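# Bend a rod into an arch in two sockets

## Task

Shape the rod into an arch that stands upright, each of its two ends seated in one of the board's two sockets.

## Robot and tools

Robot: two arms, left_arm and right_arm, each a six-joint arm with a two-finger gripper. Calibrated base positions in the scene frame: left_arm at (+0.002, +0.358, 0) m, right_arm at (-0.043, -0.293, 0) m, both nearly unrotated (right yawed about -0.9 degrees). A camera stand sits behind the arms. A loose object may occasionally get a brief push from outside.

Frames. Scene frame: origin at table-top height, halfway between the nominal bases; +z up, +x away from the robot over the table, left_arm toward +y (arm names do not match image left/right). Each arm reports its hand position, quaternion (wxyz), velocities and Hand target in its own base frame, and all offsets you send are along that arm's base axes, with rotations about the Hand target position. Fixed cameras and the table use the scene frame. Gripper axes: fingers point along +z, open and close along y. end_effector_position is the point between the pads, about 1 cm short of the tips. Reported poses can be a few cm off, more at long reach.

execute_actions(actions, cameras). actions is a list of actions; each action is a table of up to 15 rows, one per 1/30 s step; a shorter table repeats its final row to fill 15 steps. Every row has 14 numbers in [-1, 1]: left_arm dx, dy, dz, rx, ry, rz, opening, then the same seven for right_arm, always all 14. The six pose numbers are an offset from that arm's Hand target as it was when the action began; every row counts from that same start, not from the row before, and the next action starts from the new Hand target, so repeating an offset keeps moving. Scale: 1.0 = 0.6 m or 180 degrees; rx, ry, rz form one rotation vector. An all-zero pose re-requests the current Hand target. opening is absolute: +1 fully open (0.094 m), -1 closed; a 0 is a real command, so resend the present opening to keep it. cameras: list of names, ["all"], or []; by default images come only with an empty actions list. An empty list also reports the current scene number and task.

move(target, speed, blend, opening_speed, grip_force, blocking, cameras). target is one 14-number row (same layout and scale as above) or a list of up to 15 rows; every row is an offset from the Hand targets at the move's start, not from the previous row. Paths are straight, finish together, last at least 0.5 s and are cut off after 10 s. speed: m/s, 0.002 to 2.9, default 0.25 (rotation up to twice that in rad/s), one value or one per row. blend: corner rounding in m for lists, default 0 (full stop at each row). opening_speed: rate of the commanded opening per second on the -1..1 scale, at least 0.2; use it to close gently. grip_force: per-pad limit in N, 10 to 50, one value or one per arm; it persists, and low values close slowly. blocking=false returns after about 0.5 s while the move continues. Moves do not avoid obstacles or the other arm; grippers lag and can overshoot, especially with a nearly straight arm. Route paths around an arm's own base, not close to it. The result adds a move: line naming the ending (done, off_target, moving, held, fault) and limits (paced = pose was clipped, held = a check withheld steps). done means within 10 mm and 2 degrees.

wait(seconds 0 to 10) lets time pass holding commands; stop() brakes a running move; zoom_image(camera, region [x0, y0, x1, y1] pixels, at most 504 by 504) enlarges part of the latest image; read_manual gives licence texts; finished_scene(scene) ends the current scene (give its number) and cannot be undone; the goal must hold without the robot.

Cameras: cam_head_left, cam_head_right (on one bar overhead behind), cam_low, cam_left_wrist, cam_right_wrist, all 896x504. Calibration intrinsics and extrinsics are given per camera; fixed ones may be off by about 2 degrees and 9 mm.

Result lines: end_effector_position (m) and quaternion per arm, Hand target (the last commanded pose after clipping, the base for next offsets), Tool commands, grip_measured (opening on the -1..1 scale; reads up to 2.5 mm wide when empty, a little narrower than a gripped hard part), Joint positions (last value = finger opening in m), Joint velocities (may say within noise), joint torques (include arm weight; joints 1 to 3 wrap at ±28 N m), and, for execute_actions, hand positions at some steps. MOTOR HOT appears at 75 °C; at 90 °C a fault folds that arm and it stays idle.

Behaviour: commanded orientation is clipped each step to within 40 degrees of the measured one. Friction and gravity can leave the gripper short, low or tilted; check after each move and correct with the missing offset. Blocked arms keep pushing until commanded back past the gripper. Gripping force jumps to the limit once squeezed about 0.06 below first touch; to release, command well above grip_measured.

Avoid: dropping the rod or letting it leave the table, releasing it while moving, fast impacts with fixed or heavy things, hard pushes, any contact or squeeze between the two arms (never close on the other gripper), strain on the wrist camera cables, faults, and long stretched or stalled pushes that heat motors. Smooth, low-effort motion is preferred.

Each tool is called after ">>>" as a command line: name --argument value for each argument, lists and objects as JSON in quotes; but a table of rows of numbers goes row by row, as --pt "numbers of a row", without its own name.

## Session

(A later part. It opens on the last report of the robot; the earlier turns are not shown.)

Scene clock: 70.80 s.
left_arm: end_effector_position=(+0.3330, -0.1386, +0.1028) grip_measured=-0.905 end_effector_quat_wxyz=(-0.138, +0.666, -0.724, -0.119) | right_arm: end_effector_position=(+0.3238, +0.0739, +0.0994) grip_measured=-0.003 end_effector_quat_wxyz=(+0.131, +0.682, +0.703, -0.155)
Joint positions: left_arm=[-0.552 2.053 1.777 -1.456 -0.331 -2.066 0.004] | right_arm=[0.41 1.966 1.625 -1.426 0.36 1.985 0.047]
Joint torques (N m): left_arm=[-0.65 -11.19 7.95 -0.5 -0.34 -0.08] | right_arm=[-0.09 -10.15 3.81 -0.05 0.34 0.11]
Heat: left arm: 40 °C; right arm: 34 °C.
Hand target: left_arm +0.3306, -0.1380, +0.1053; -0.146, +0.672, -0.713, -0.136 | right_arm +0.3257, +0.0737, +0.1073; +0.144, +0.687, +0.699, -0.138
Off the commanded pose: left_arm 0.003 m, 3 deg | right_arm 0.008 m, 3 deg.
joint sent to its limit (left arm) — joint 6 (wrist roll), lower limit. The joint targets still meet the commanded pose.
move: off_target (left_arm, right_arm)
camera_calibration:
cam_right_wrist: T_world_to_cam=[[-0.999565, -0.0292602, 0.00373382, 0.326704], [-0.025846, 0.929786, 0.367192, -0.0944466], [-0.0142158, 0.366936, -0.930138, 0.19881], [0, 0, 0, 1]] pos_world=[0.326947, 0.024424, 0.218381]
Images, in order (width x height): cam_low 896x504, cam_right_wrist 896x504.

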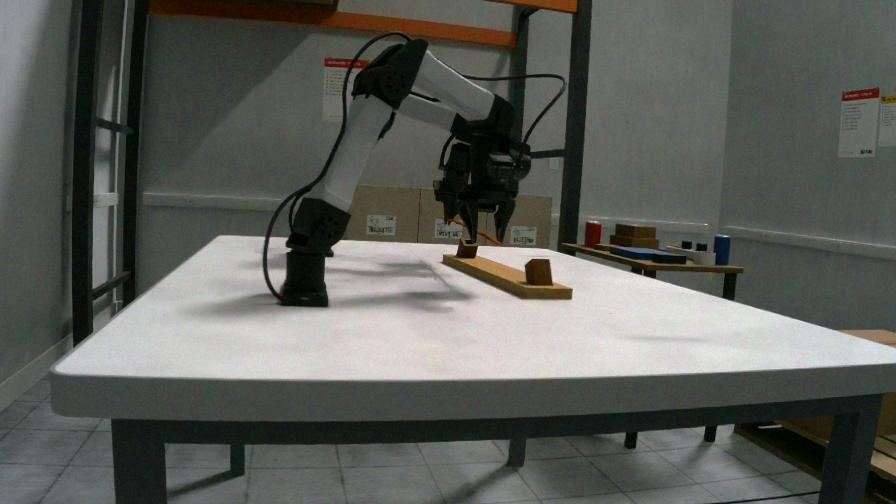

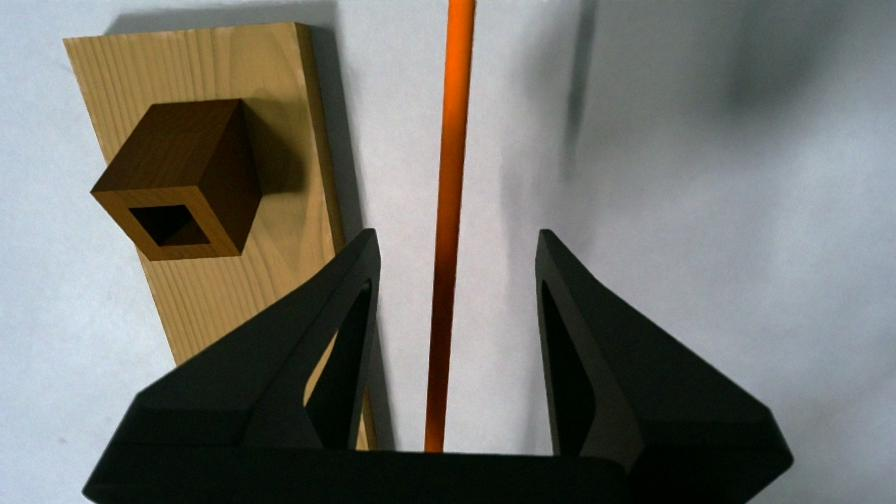

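>>> move --pt "0 0 0 0 0 0 -1 0.006 0 0 0 0 0 0" --pt "0 0 0 0 0 0 -1 0.006 0 0 0 0 0 -1" --speed 0.05 --opening_speed 0.4 --cameras '["cam_head_left","cam_low","cam_right_wrist"]'

>>> zoom_image --camera "cam_low" --region '[400, 160, 530, 260]'

Scene clock: 76.03 s.
left_arm: end_effector_position=(+0.3324, -0.1382, +0.1030) grip_measured=-0.905 end_effector_quat_wxyz=(-0.138, +0.665, -0.724, -0.121) | right_arm: end_effector_position=(+0.3244, +0.0742, +0.0992) grip_measured=-0.894 end_effector_quat_wxyz=(+0.131, +0.682, +0.703, -0.153)
Joint positions: left_arm=[-0.552 2.053 1.777 -1.459 -0.331 -2.066 0.004] | right_arm=[0.41 1.966 1.625 -1.423 0.36 1.987 0.005]
Joint torques (N m): left_arm=[-0.66 -11.18 7.95 -0.47 -0.34 -0.09] | right_arm=[-0.4 -9.22 5.12 -0.11 0.36 0.05]
Heat: left arm: 41 °C; right arm: 35 °C.
Hand target: left_arm +0.3306, -0.1379, +0.1053; -0.146, +0.672, -0.713, -0.136 | right_arm +0.3293, +0.0737, +0.1073; +0.144, +0.686, +0.699, -0.138
Off the commanded pose: left_arm 0.003 m, 2 deg | right_arm 0.010 m, 2 deg.
joint sent to its limit (left arm) — joint 6 (wrist roll), lower limit. The joint targets still meet the commanded pose.
move: done; target 2's new opening was sent with right_arm's hand 0.010 m and 3 deg from that target
camera_calibration:
cam_right_wrist: T_world_to_cam=[[-0.999613, -0.0278313, 0.000288599, 0.32755], [-0.02577, 0.929393, 0.368192, -0.0947921], [-0.0105155, 0.368042, -0.92975, 0.197234], [0, 0, 0, 1]] pos_world=[0.327055, 0.0246248, 0.218186]
Images, in order (width x height): cam_head_left 896x504, cam_low 896x504, cam_right_wrist 896x504.

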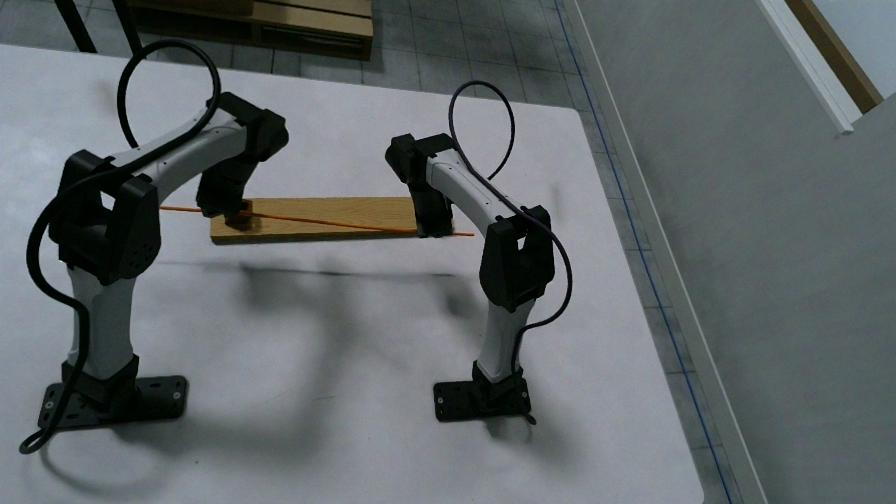

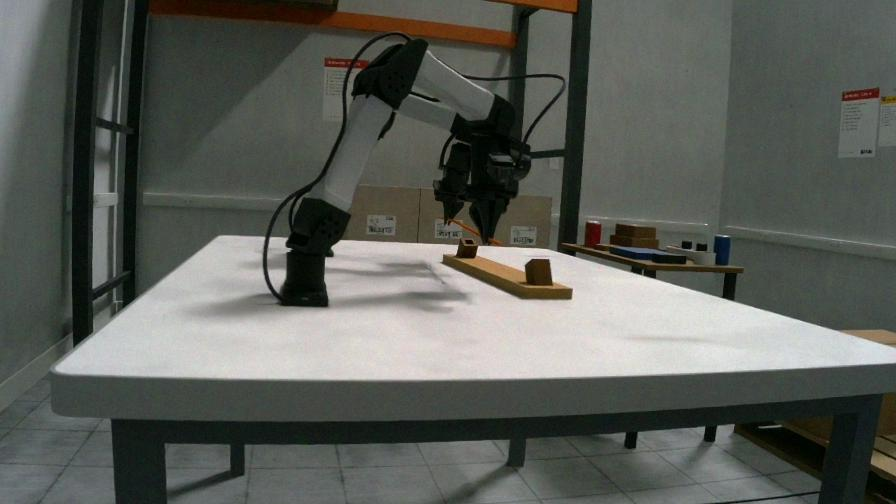

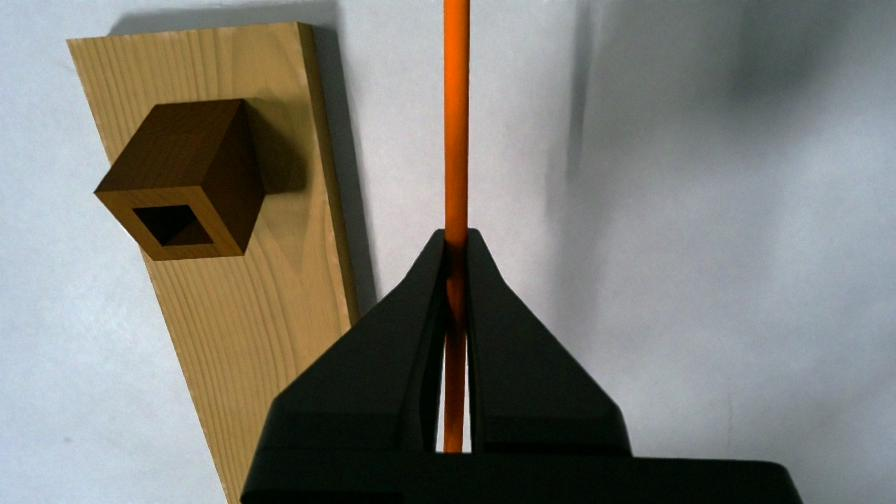

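Scaled by 3.877 from the camera's 896x504 image, which has a finer 1280x720 frame.

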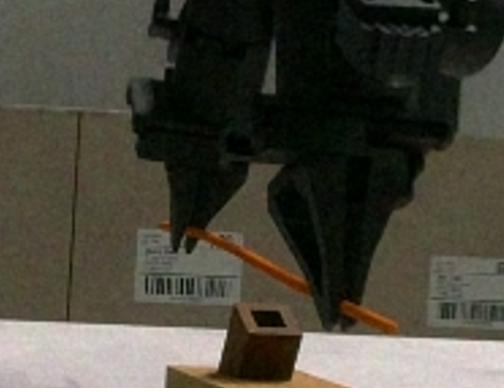

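>>> move --pt "-0.0004 -0.0067 0.043 -0.0833 0.0049 0 -1 0.01 0.0067 0.04 0.0833 -0.0025 0 -1" --pt "-0.0015 -0.0255 0.087 -0.1667 0.0098 0 -1 0.02 0.0255 0.08 0.1667 -0.005 0 -1" --pt "-0.005 -0.0838 0.13 -0.2777 0.0163 0 -1 0.033 0.0838 0.135 0.2778 -0.0083 0 -1" --pt "-0.009 -0.157 0.185 -0.4277 0.0251 0 -1 0.042 0.157 0.195 0.4278 -0.0128 0 -1" --blend 0.01 --speed 0.1 --cameras '["cam_head_left","cam_head_right","cam_low"]'

>>> zoom_image --camera "cam_head_left" --region '[190, 140, 310, 250]'

>>> zoom_image --camera "cam_head_left" --region '[370, 140, 490, 250]'

>>> zoom_image --camera "cam_head_right" --region '[220, 140, 340, 250]'

>>> zoom_image --camera "cam_head_right" --region '[380, 140, 500, 250]'

>>> zoom_image --camera "cam_low" --region '[410, 130, 590, 310]'

Scene clock: 89.93 s.
left_arm: end_effector_position=(+0.3303, -0.2166, +0.1952) grip_measured=-0.905 end_effector_quat_wxyz=(+0.305, +0.636, -0.652, +0.277) | right_arm: end_effector_position=(+0.3623, +0.1462, +0.2024) grip_measured=-0.895 end_effector_quat_wxyz=(-0.275, +0.660, +0.630, +0.303)
Joint positions: left_arm=[-0.249 1.807 1.616 -1.171 0.829 -1.887 0.004] | right_arm=[0.047 1.849 1.705 -1.295 -0.835 1.724 0.005]
Joint torques (N m): left_arm=[-1.54 -13.72 6.06 1.25 1.28 -0.12] | right_arm=[1.94 -9.78 4.26 0.64 -1.27 0.04]
Heat: left arm: 43 °C; right arm: 38 °C.
Hand target: left_arm +0.3252, -0.2323, +0.2163; +0.330, +0.612, -0.647, +0.313 | right_arm +0.3545, +0.1680, +0.2244; -0.301, +0.629, +0.630, +0.340
Off the commanded pose: left_arm 0.027 m, 6 deg | right_arm 0.032 m, 6 deg.
move: off_target (left_arm, right_arm)
Images, in order (width x height): cam_head_left 896x504, cam_head_right 896x504, cam_low 896x504.

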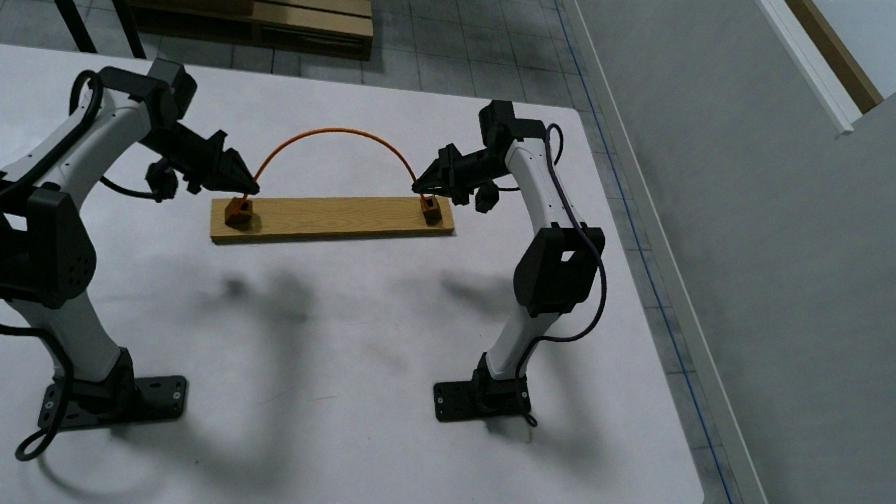

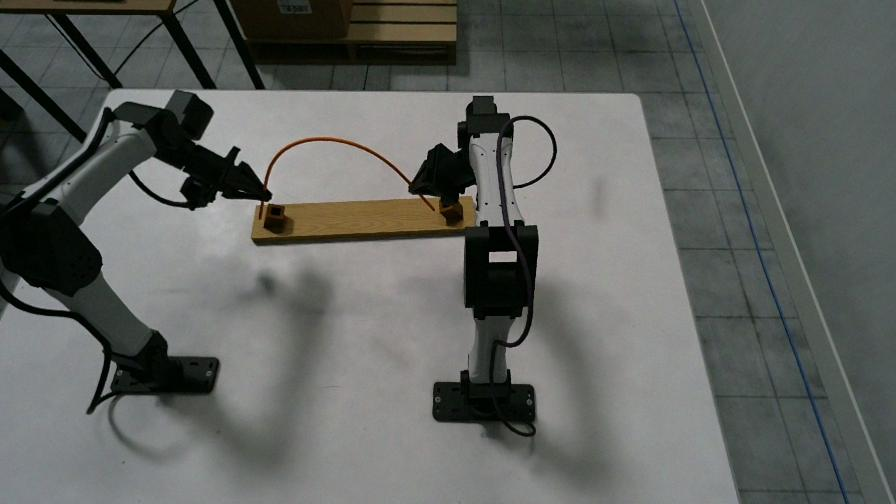

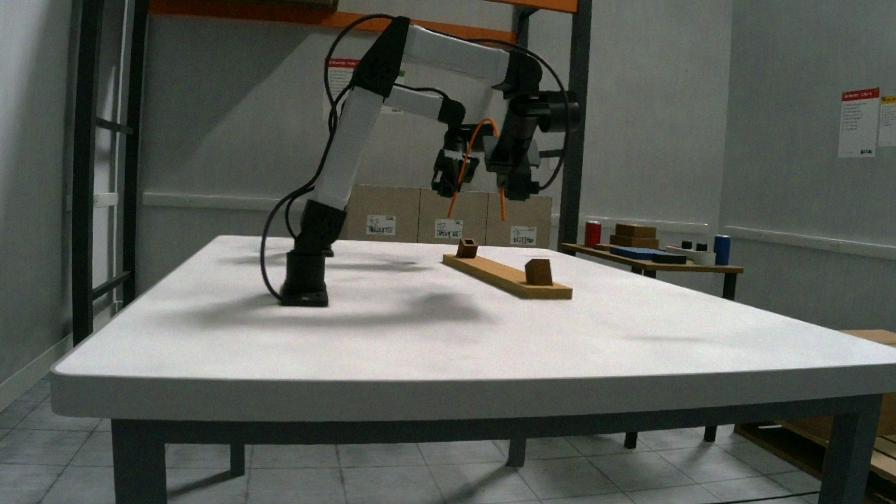

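Scaled by 4.200 from the camera's 896x504 image, which has a finer 1280x720 frame.

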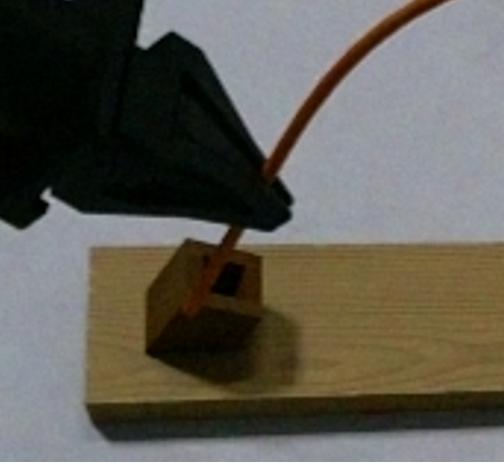

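Scaled by 4.200 from the camera's 896x504 image, which has a finer 1280x720 frame.

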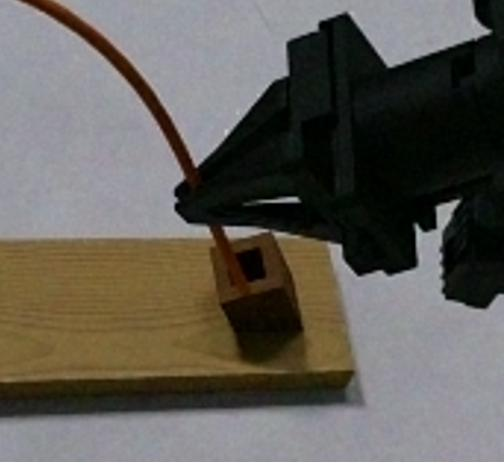

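Scaled by 4.200 from the camera's 896x504 image, which has a finer 1280x720 frame.

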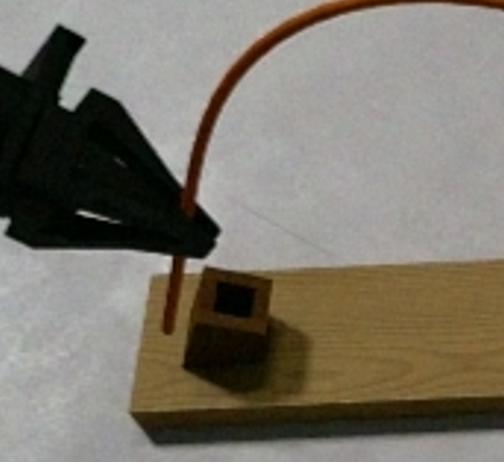

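Scaled by 4.200 from the camera's 896x504 image, which has a finer 1280x720 frame.

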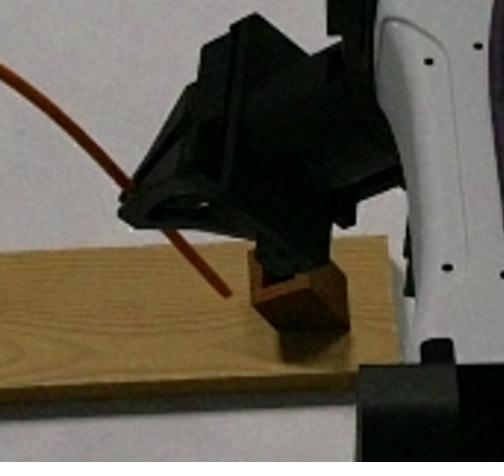

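Scaled by 2.800 from the camera's 896x504 image, which has a finer 1280x720 frame.

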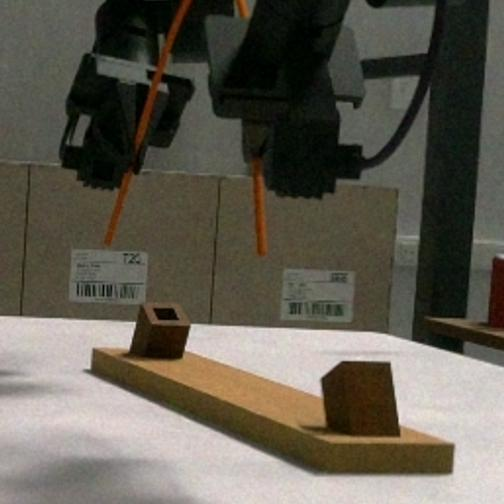

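>>> move --pt "0.093 -0.013 0 0 0 0 -1 0.105 -0.045 0 0 0 0 -1" --pt "0.093 -0.013 -0.055 0 0 0 -1 0.105 -0.045 -0.08 0 0 0 -1" --speed 0.08 --blend 0.01 --cameras '["cam_head_left","cam_head_right","cam_low"]'

>>> zoom_image --camera "cam_head_left" --region '[215, 165, 275, 225]'

>>> zoom_image --camera "cam_head_left" --region '[400, 165, 460, 225]'

>>> zoom_image --camera "cam_head_right" --region '[250, 175, 310, 235]'

>>> zoom_image --camera "cam_head_right" --region '[420, 165, 480, 225]'

>>> zoom_image --camera "cam_low" --region '[410, 130, 590, 310]'

Scene clock: 102.83 s.
left_arm: end_effector_position=(+0.3826, -0.2253, +0.1776) grip_measured=-0.905 end_effector_quat_wxyz=(+0.299, +0.634, -0.651, +0.291) | right_arm: end_effector_position=(+0.4211, +0.1210, +0.1716) grip_measured=-0.895 end_effector_quat_wxyz=(-0.266, +0.651, +0.635, +0.319)
Joint positions: left_arm=[-0.237 1.991 1.784 -1.125 0.835 -1.888 0.004] | right_arm=[-0.024 2.082 1.902 -1.3 -0.853 1.614 0.005]
Joint torques (N m): left_arm=[-1.14 -11.86 6.12 1.29 1.24 0.06] | right_arm=[1.55 -8.02 4.12 0.45 -1.21 -0.03]
Heat: left arm: 44 °C; right arm: 39 °C.
Hand target: left_arm +0.3810, -0.2399, +0.1833; +0.330, +0.612, -0.647, +0.313 | right_arm +0.4175, +0.1409, +0.1762; -0.302, +0.629, +0.630, +0.340
Off the commanded pose: left_arm 0.016 m, 5 deg | right_arm 0.021 m, 5 deg.
move: off_target (left_arm, right_arm)
Images, in order (width x height): cam_head_left 896x504, cam_head_right 896x504, cam_low 896x504.

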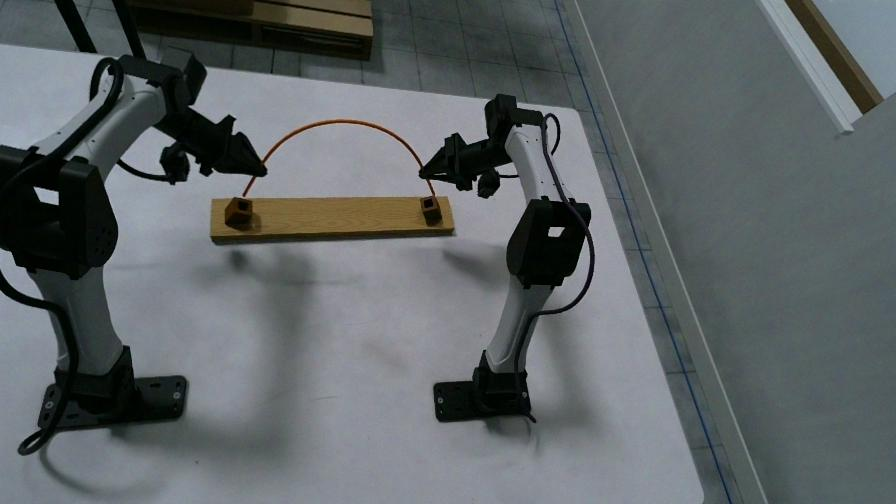

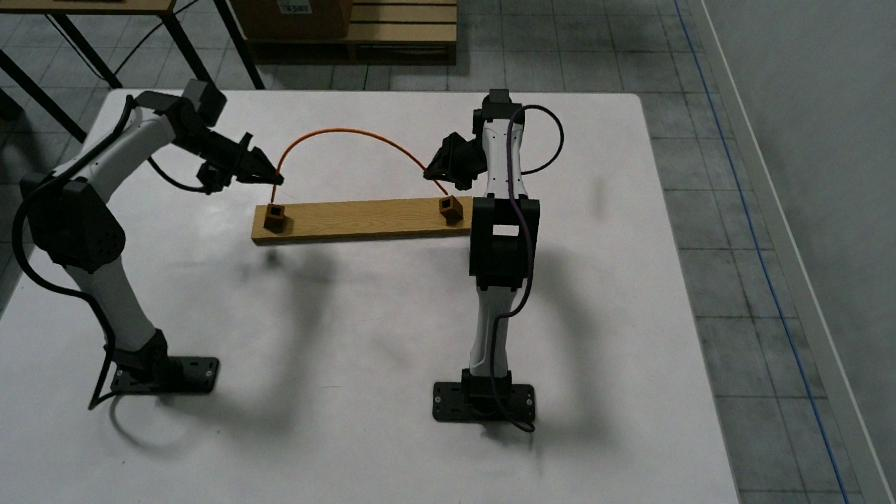

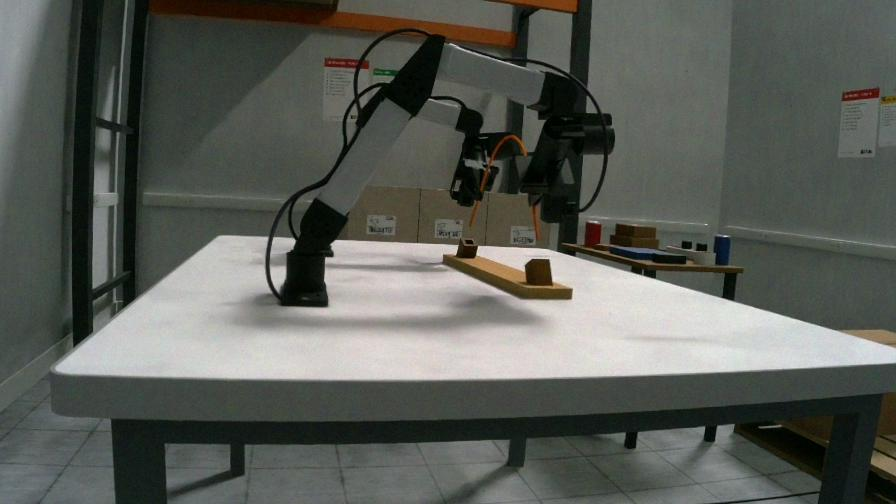

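Scaled by 8.400 from the camera's 896x504 image, which has a finer 1280x720 frame.

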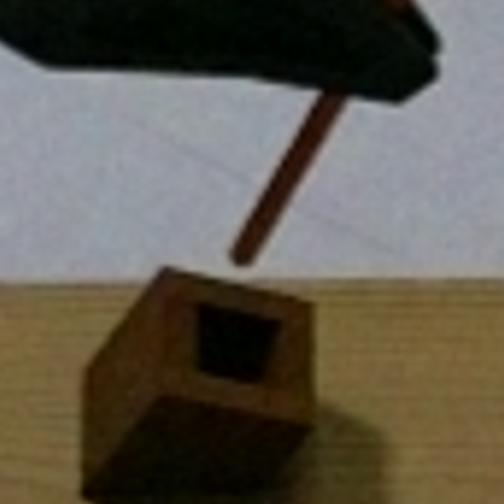

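Scaled by 8.400 from the camera's 896x504 image, which has a finer 1280x720 frame.

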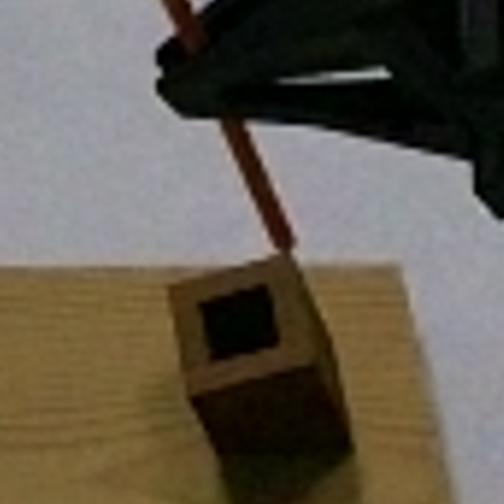

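Scaled by 8.400 from the camera's 896x504 image, which has a finer 1280x720 frame.

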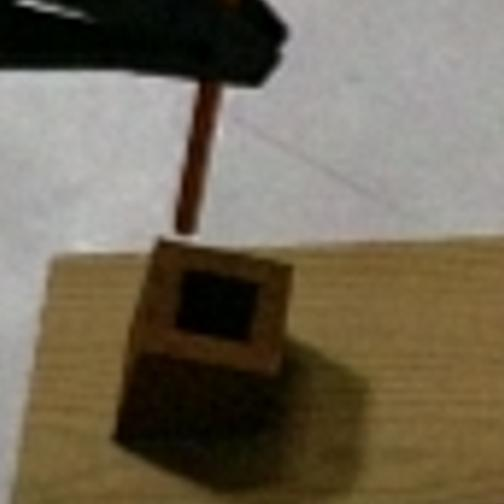

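Scaled by 8.400 from the camera's 896x504 image, which has a finer 1280x720 frame.

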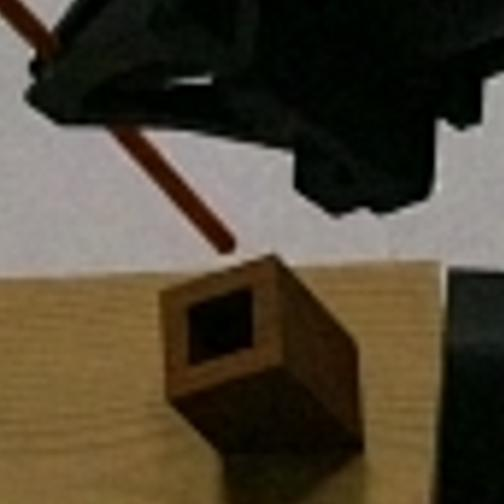

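Scaled by 2.800 from the camera's 896x504 image, which has a finer 1280x720 frame.

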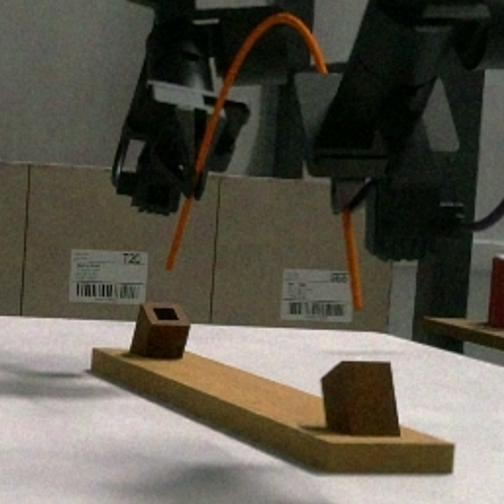

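>>> move --target '[0.004,0.014,-0.085,0,0,0,-1,0.006,0.007,-0.085,0,0,0,-1]' --speed 0.04 --cameras '["cam_head_left","cam_head_right","cam_low"]'

>>> zoom_image --camera "cam_head_left" --region '[215, 165, 275, 225]'

>>> zoom_image --camera "cam_head_left" --region '[400, 165, 460, 225]'

>>> zoom_image --camera "cam_head_right" --region '[250, 175, 310, 235]'

>>> zoom_image --camera "cam_head_right" --region '[420, 165, 480, 225]'

>>> zoom_image --camera "cam_low" --region '[410, 130, 590, 310]'

Scene clock: 119.17 s.
left_arm: end_effector_position=(+0.3853, -0.2173, +0.1266) grip_measured=-0.905 end_effector_quat_wxyz=(+0.299, +0.636, -0.650, +0.289) | right_arm: end_effector_position=(+0.4270, +0.1209, +0.1248) grip_measured=-0.895 end_effector_quat_wxyz=(-0.260, +0.649, +0.636, +0.326)
Joint positions: left_arm=[-0.217 2.014 1.617 -0.959 0.838 -1.862 0.004] | right_arm=[-0.024 2.095 1.734 -1.096 -0.854 1.619 0.005]
Joint torques (N m): left_arm=[-1.06 -11.81 6.15 1.22 1.27 0.13] | right_arm=[2.35 -7.36 4.23 0.48 -1.18 0.07]
Heat: left arm: 44 °C; right arm: 41 °C.
Hand target: left_arm +0.3833, -0.2316, +0.1322; +0.330, +0.612, -0.647, +0.313 | right_arm +0.4211, +0.1451, +0.1253; -0.302, +0.629, +0.630, +0.340
Off the commanded pose: left_arm 0.015 m, 5 deg | right_arm 0.025 m, 6 deg.
move: off_target (left_arm, right_arm)
Images, in order (width x height): cam_head_left 896x504, cam_head_right 896x504, cam_low 896x504.

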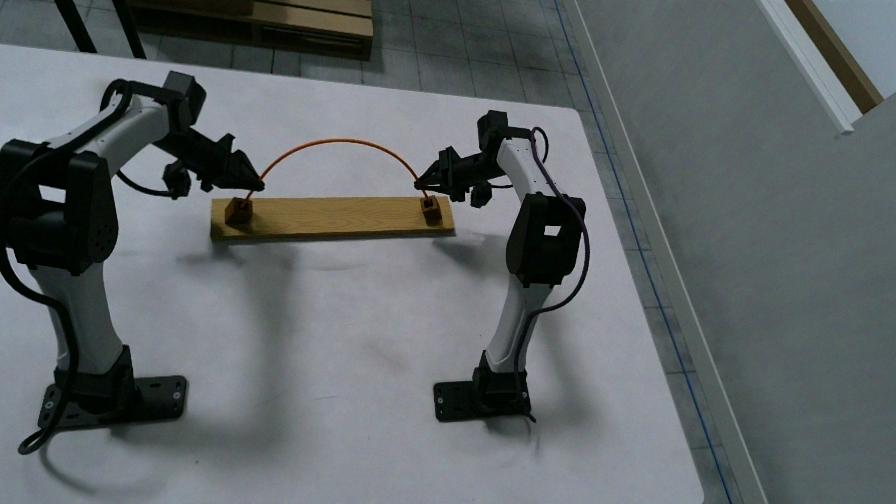

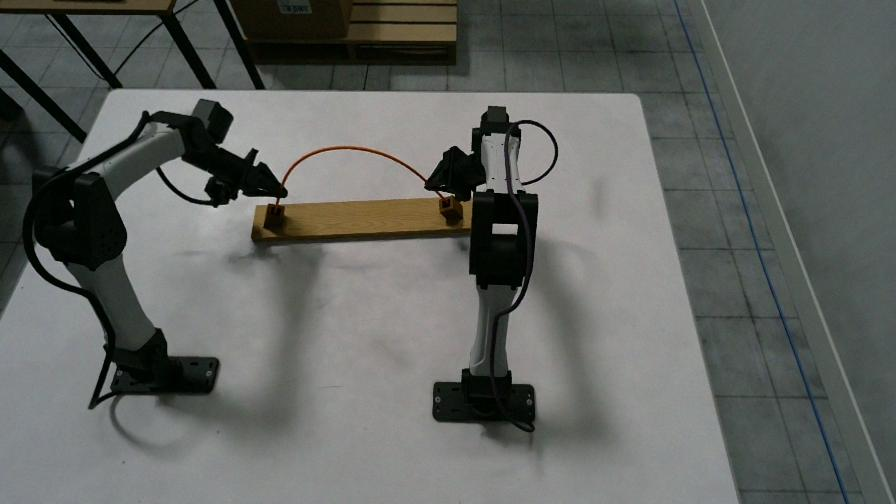

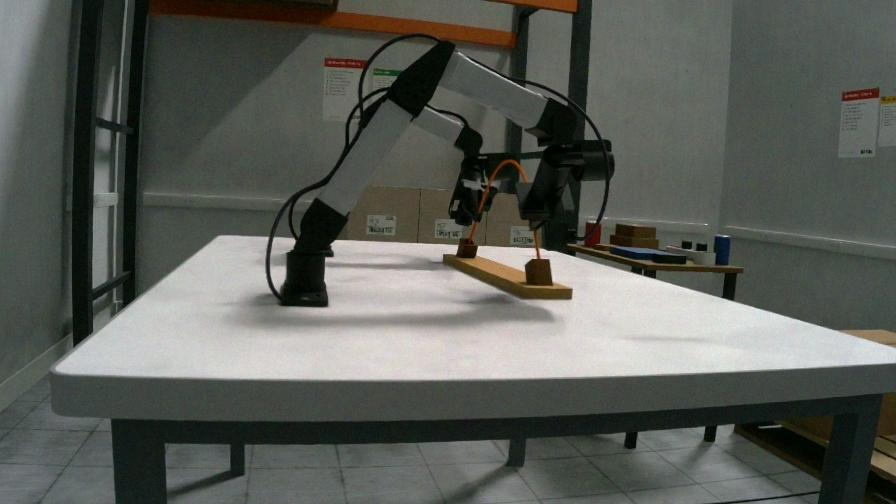

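Scaled by 8.400 from the camera's 896x504 image, which has a finer 1280x720 frame.

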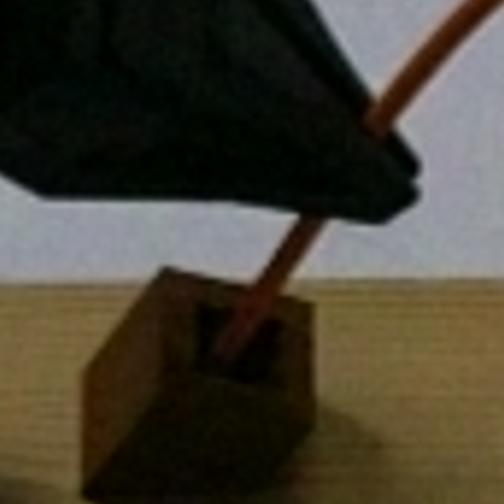

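Scaled by 8.400 from the camera's 896x504 image, which has a finer 1280x720 frame.

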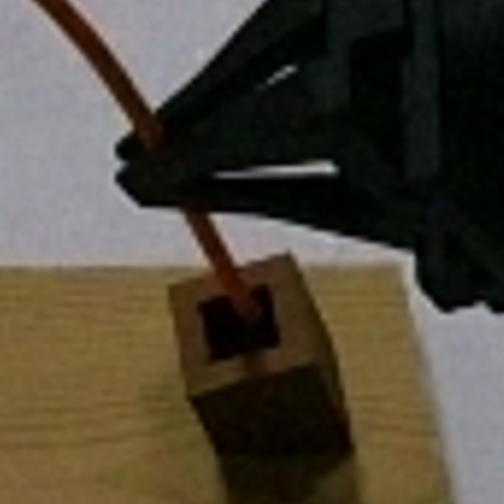

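Scaled by 8.400 from the camera's 896x504 image, which has a finer 1280x720 frame.

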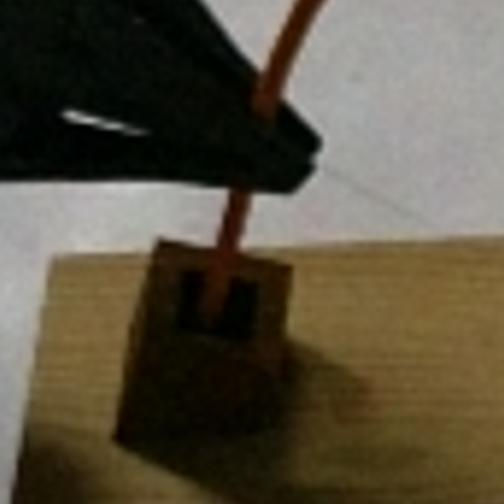

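Scaled by 8.400 from the camera's 896x504 image, which has a finer 1280x720 frame.

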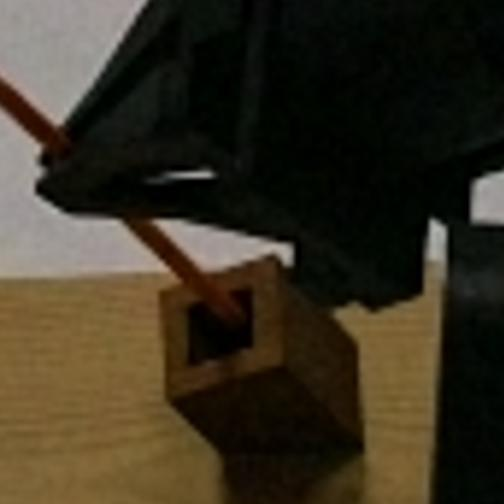

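Scaled by 2.800 from the camera's 896x504 image, which has a finer 1280x720 frame.

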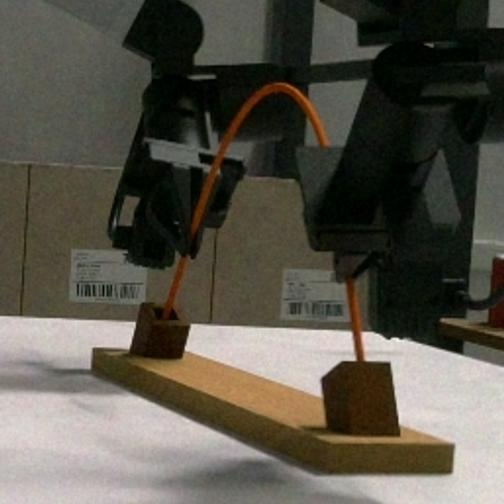

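>>> move --target '[0,0.012,-0.03,0,0,0,-1,0.002,0,-0.03,0,0,0,-1]' --speed 0.03 --cameras '["cam_head_left","cam_head_right","cam_low"]'

>>> zoom_image --camera "cam_head_left" --region '[215, 165, 275, 225]'

>>> zoom_image --camera "cam_head_left" --region '[400, 165, 460, 225]'

>>> zoom_image --camera "cam_head_right" --region '[250, 175, 310, 235]'

>>> zoom_image --camera "cam_head_right" --region '[420, 165, 480, 225]'

>>> zoom_image --camera "cam_low" --region '[410, 130, 590, 310]'

Scene clock: 123.73 s.
left_arm: end_effector_position=(+0.3855, -0.2108, +0.1096) grip_measured=-0.905 end_effector_quat_wxyz=(+0.300, +0.635, -0.650, +0.291) | right_arm: end_effector_position=(+0.4287, +0.1209, +0.1073) grip_measured=-0.895 end_effector_quat_wxyz=(-0.259, +0.649, +0.636, +0.327)
Joint positions: left_arm=[-0.199 2.028 1.567 -0.913 0.845 -1.836 0.004] | right_arm=[-0.024 2.111 1.689 -1.033 -0.854 1.62 0.005]
Joint torques (N m): left_arm=[-0.98 -11.73 6 1.14 1.24 0.15] | right_arm=[2.33 -7.32 4.21 0.51 -1.18 0.07]
Heat: left arm: 44 °C; right arm: 41 °C.
Hand target: left_arm +0.3834, -0.2243, +0.1142; +0.330, +0.612, -0.647, +0.313 | right_arm +0.4223, +0.1451, +0.1073; -0.302, +0.629, +0.630, +0.340
Off the commanded pose: left_arm 0.015 m, 5 deg | right_arm 0.025 m, 6 deg.
move: off_target (left_arm, right_arm)
Images, in order (width x height): cam_head_left 896x504, cam_head_right 896x504, cam_low 896x504.

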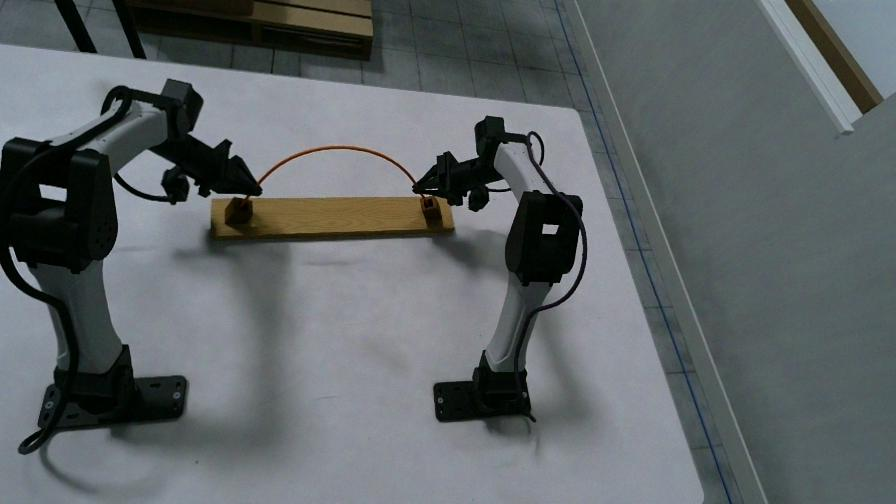

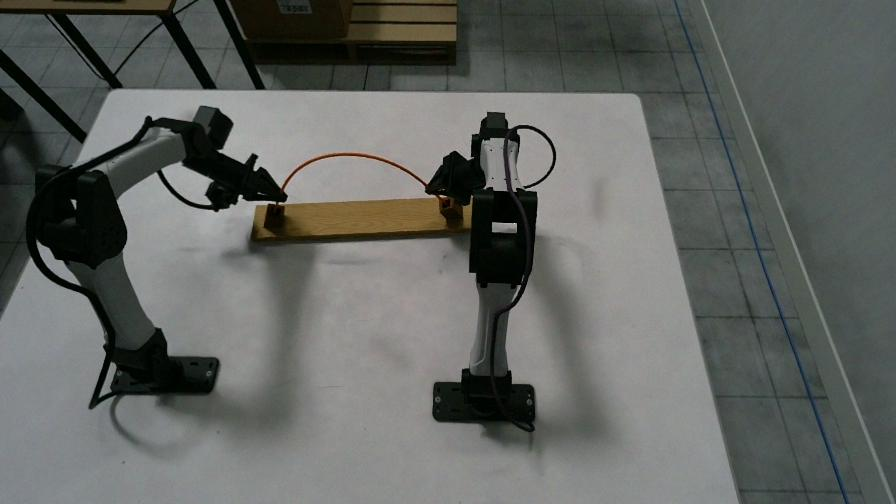

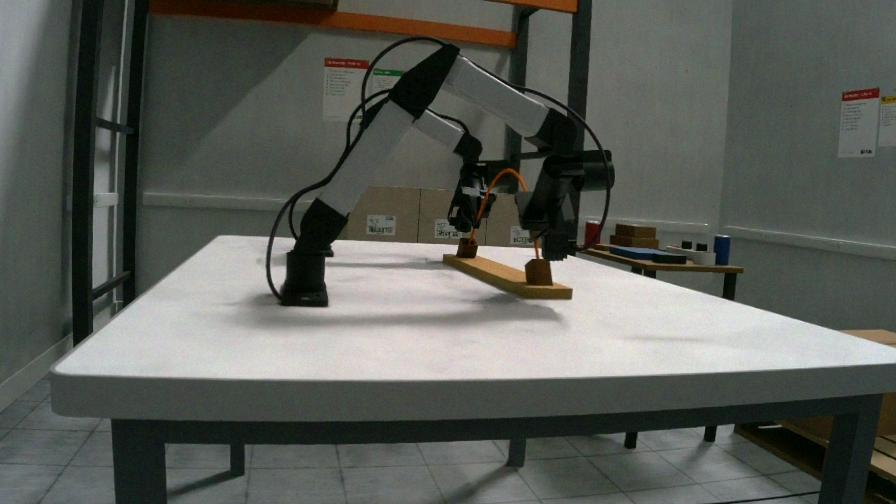

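Scaled by 8.400 from the camera's 896x504 image, which has a finer 1280x720 frame.

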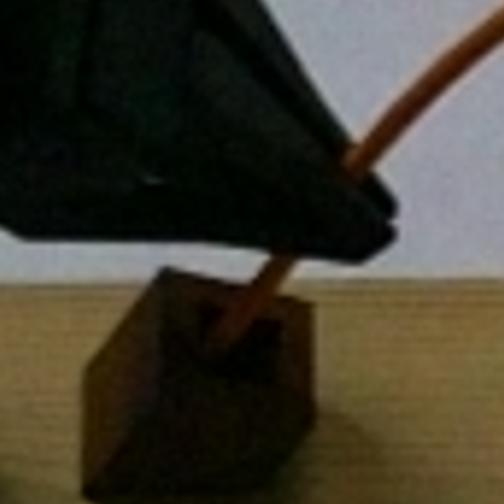

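Scaled by 8.400 from the camera's 896x504 image, which has a finer 1280x720 frame.

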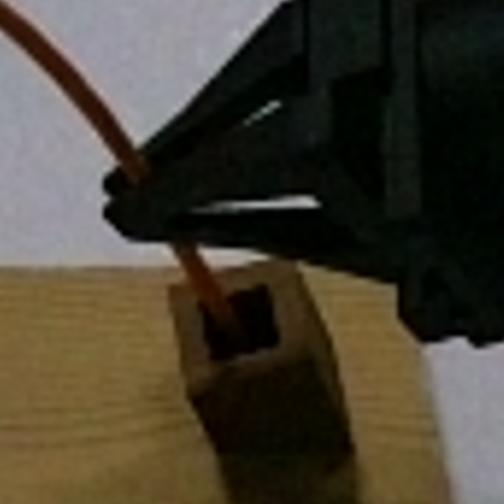

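Scaled by 8.400 from the camera's 896x504 image, which has a finer 1280x720 frame.

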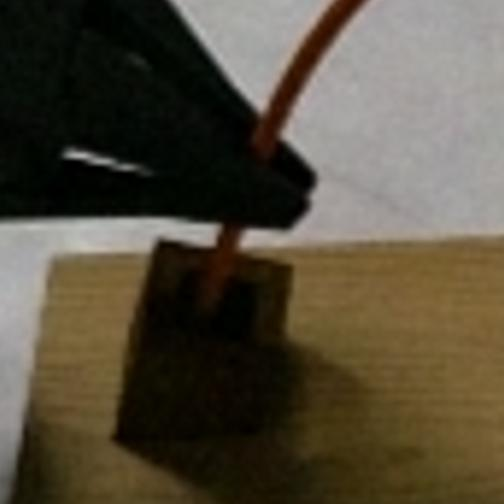

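Scaled by 8.400 from the camera's 896x504 image, which has a finer 1280x720 frame.

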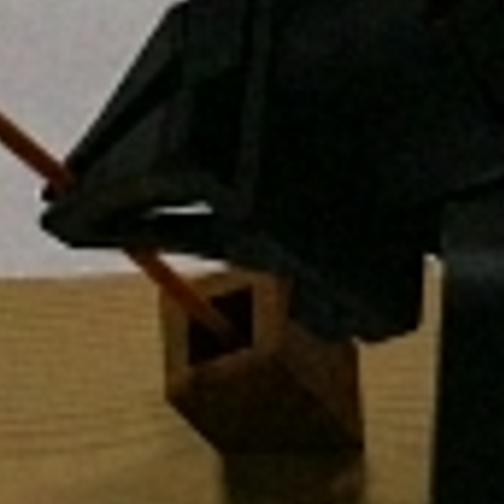

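Scaled by 2.800 from the camera's 896x504 image, which has a finer 1280x720 frame.

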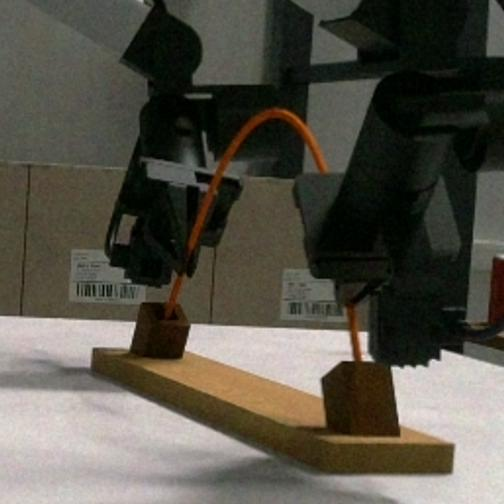

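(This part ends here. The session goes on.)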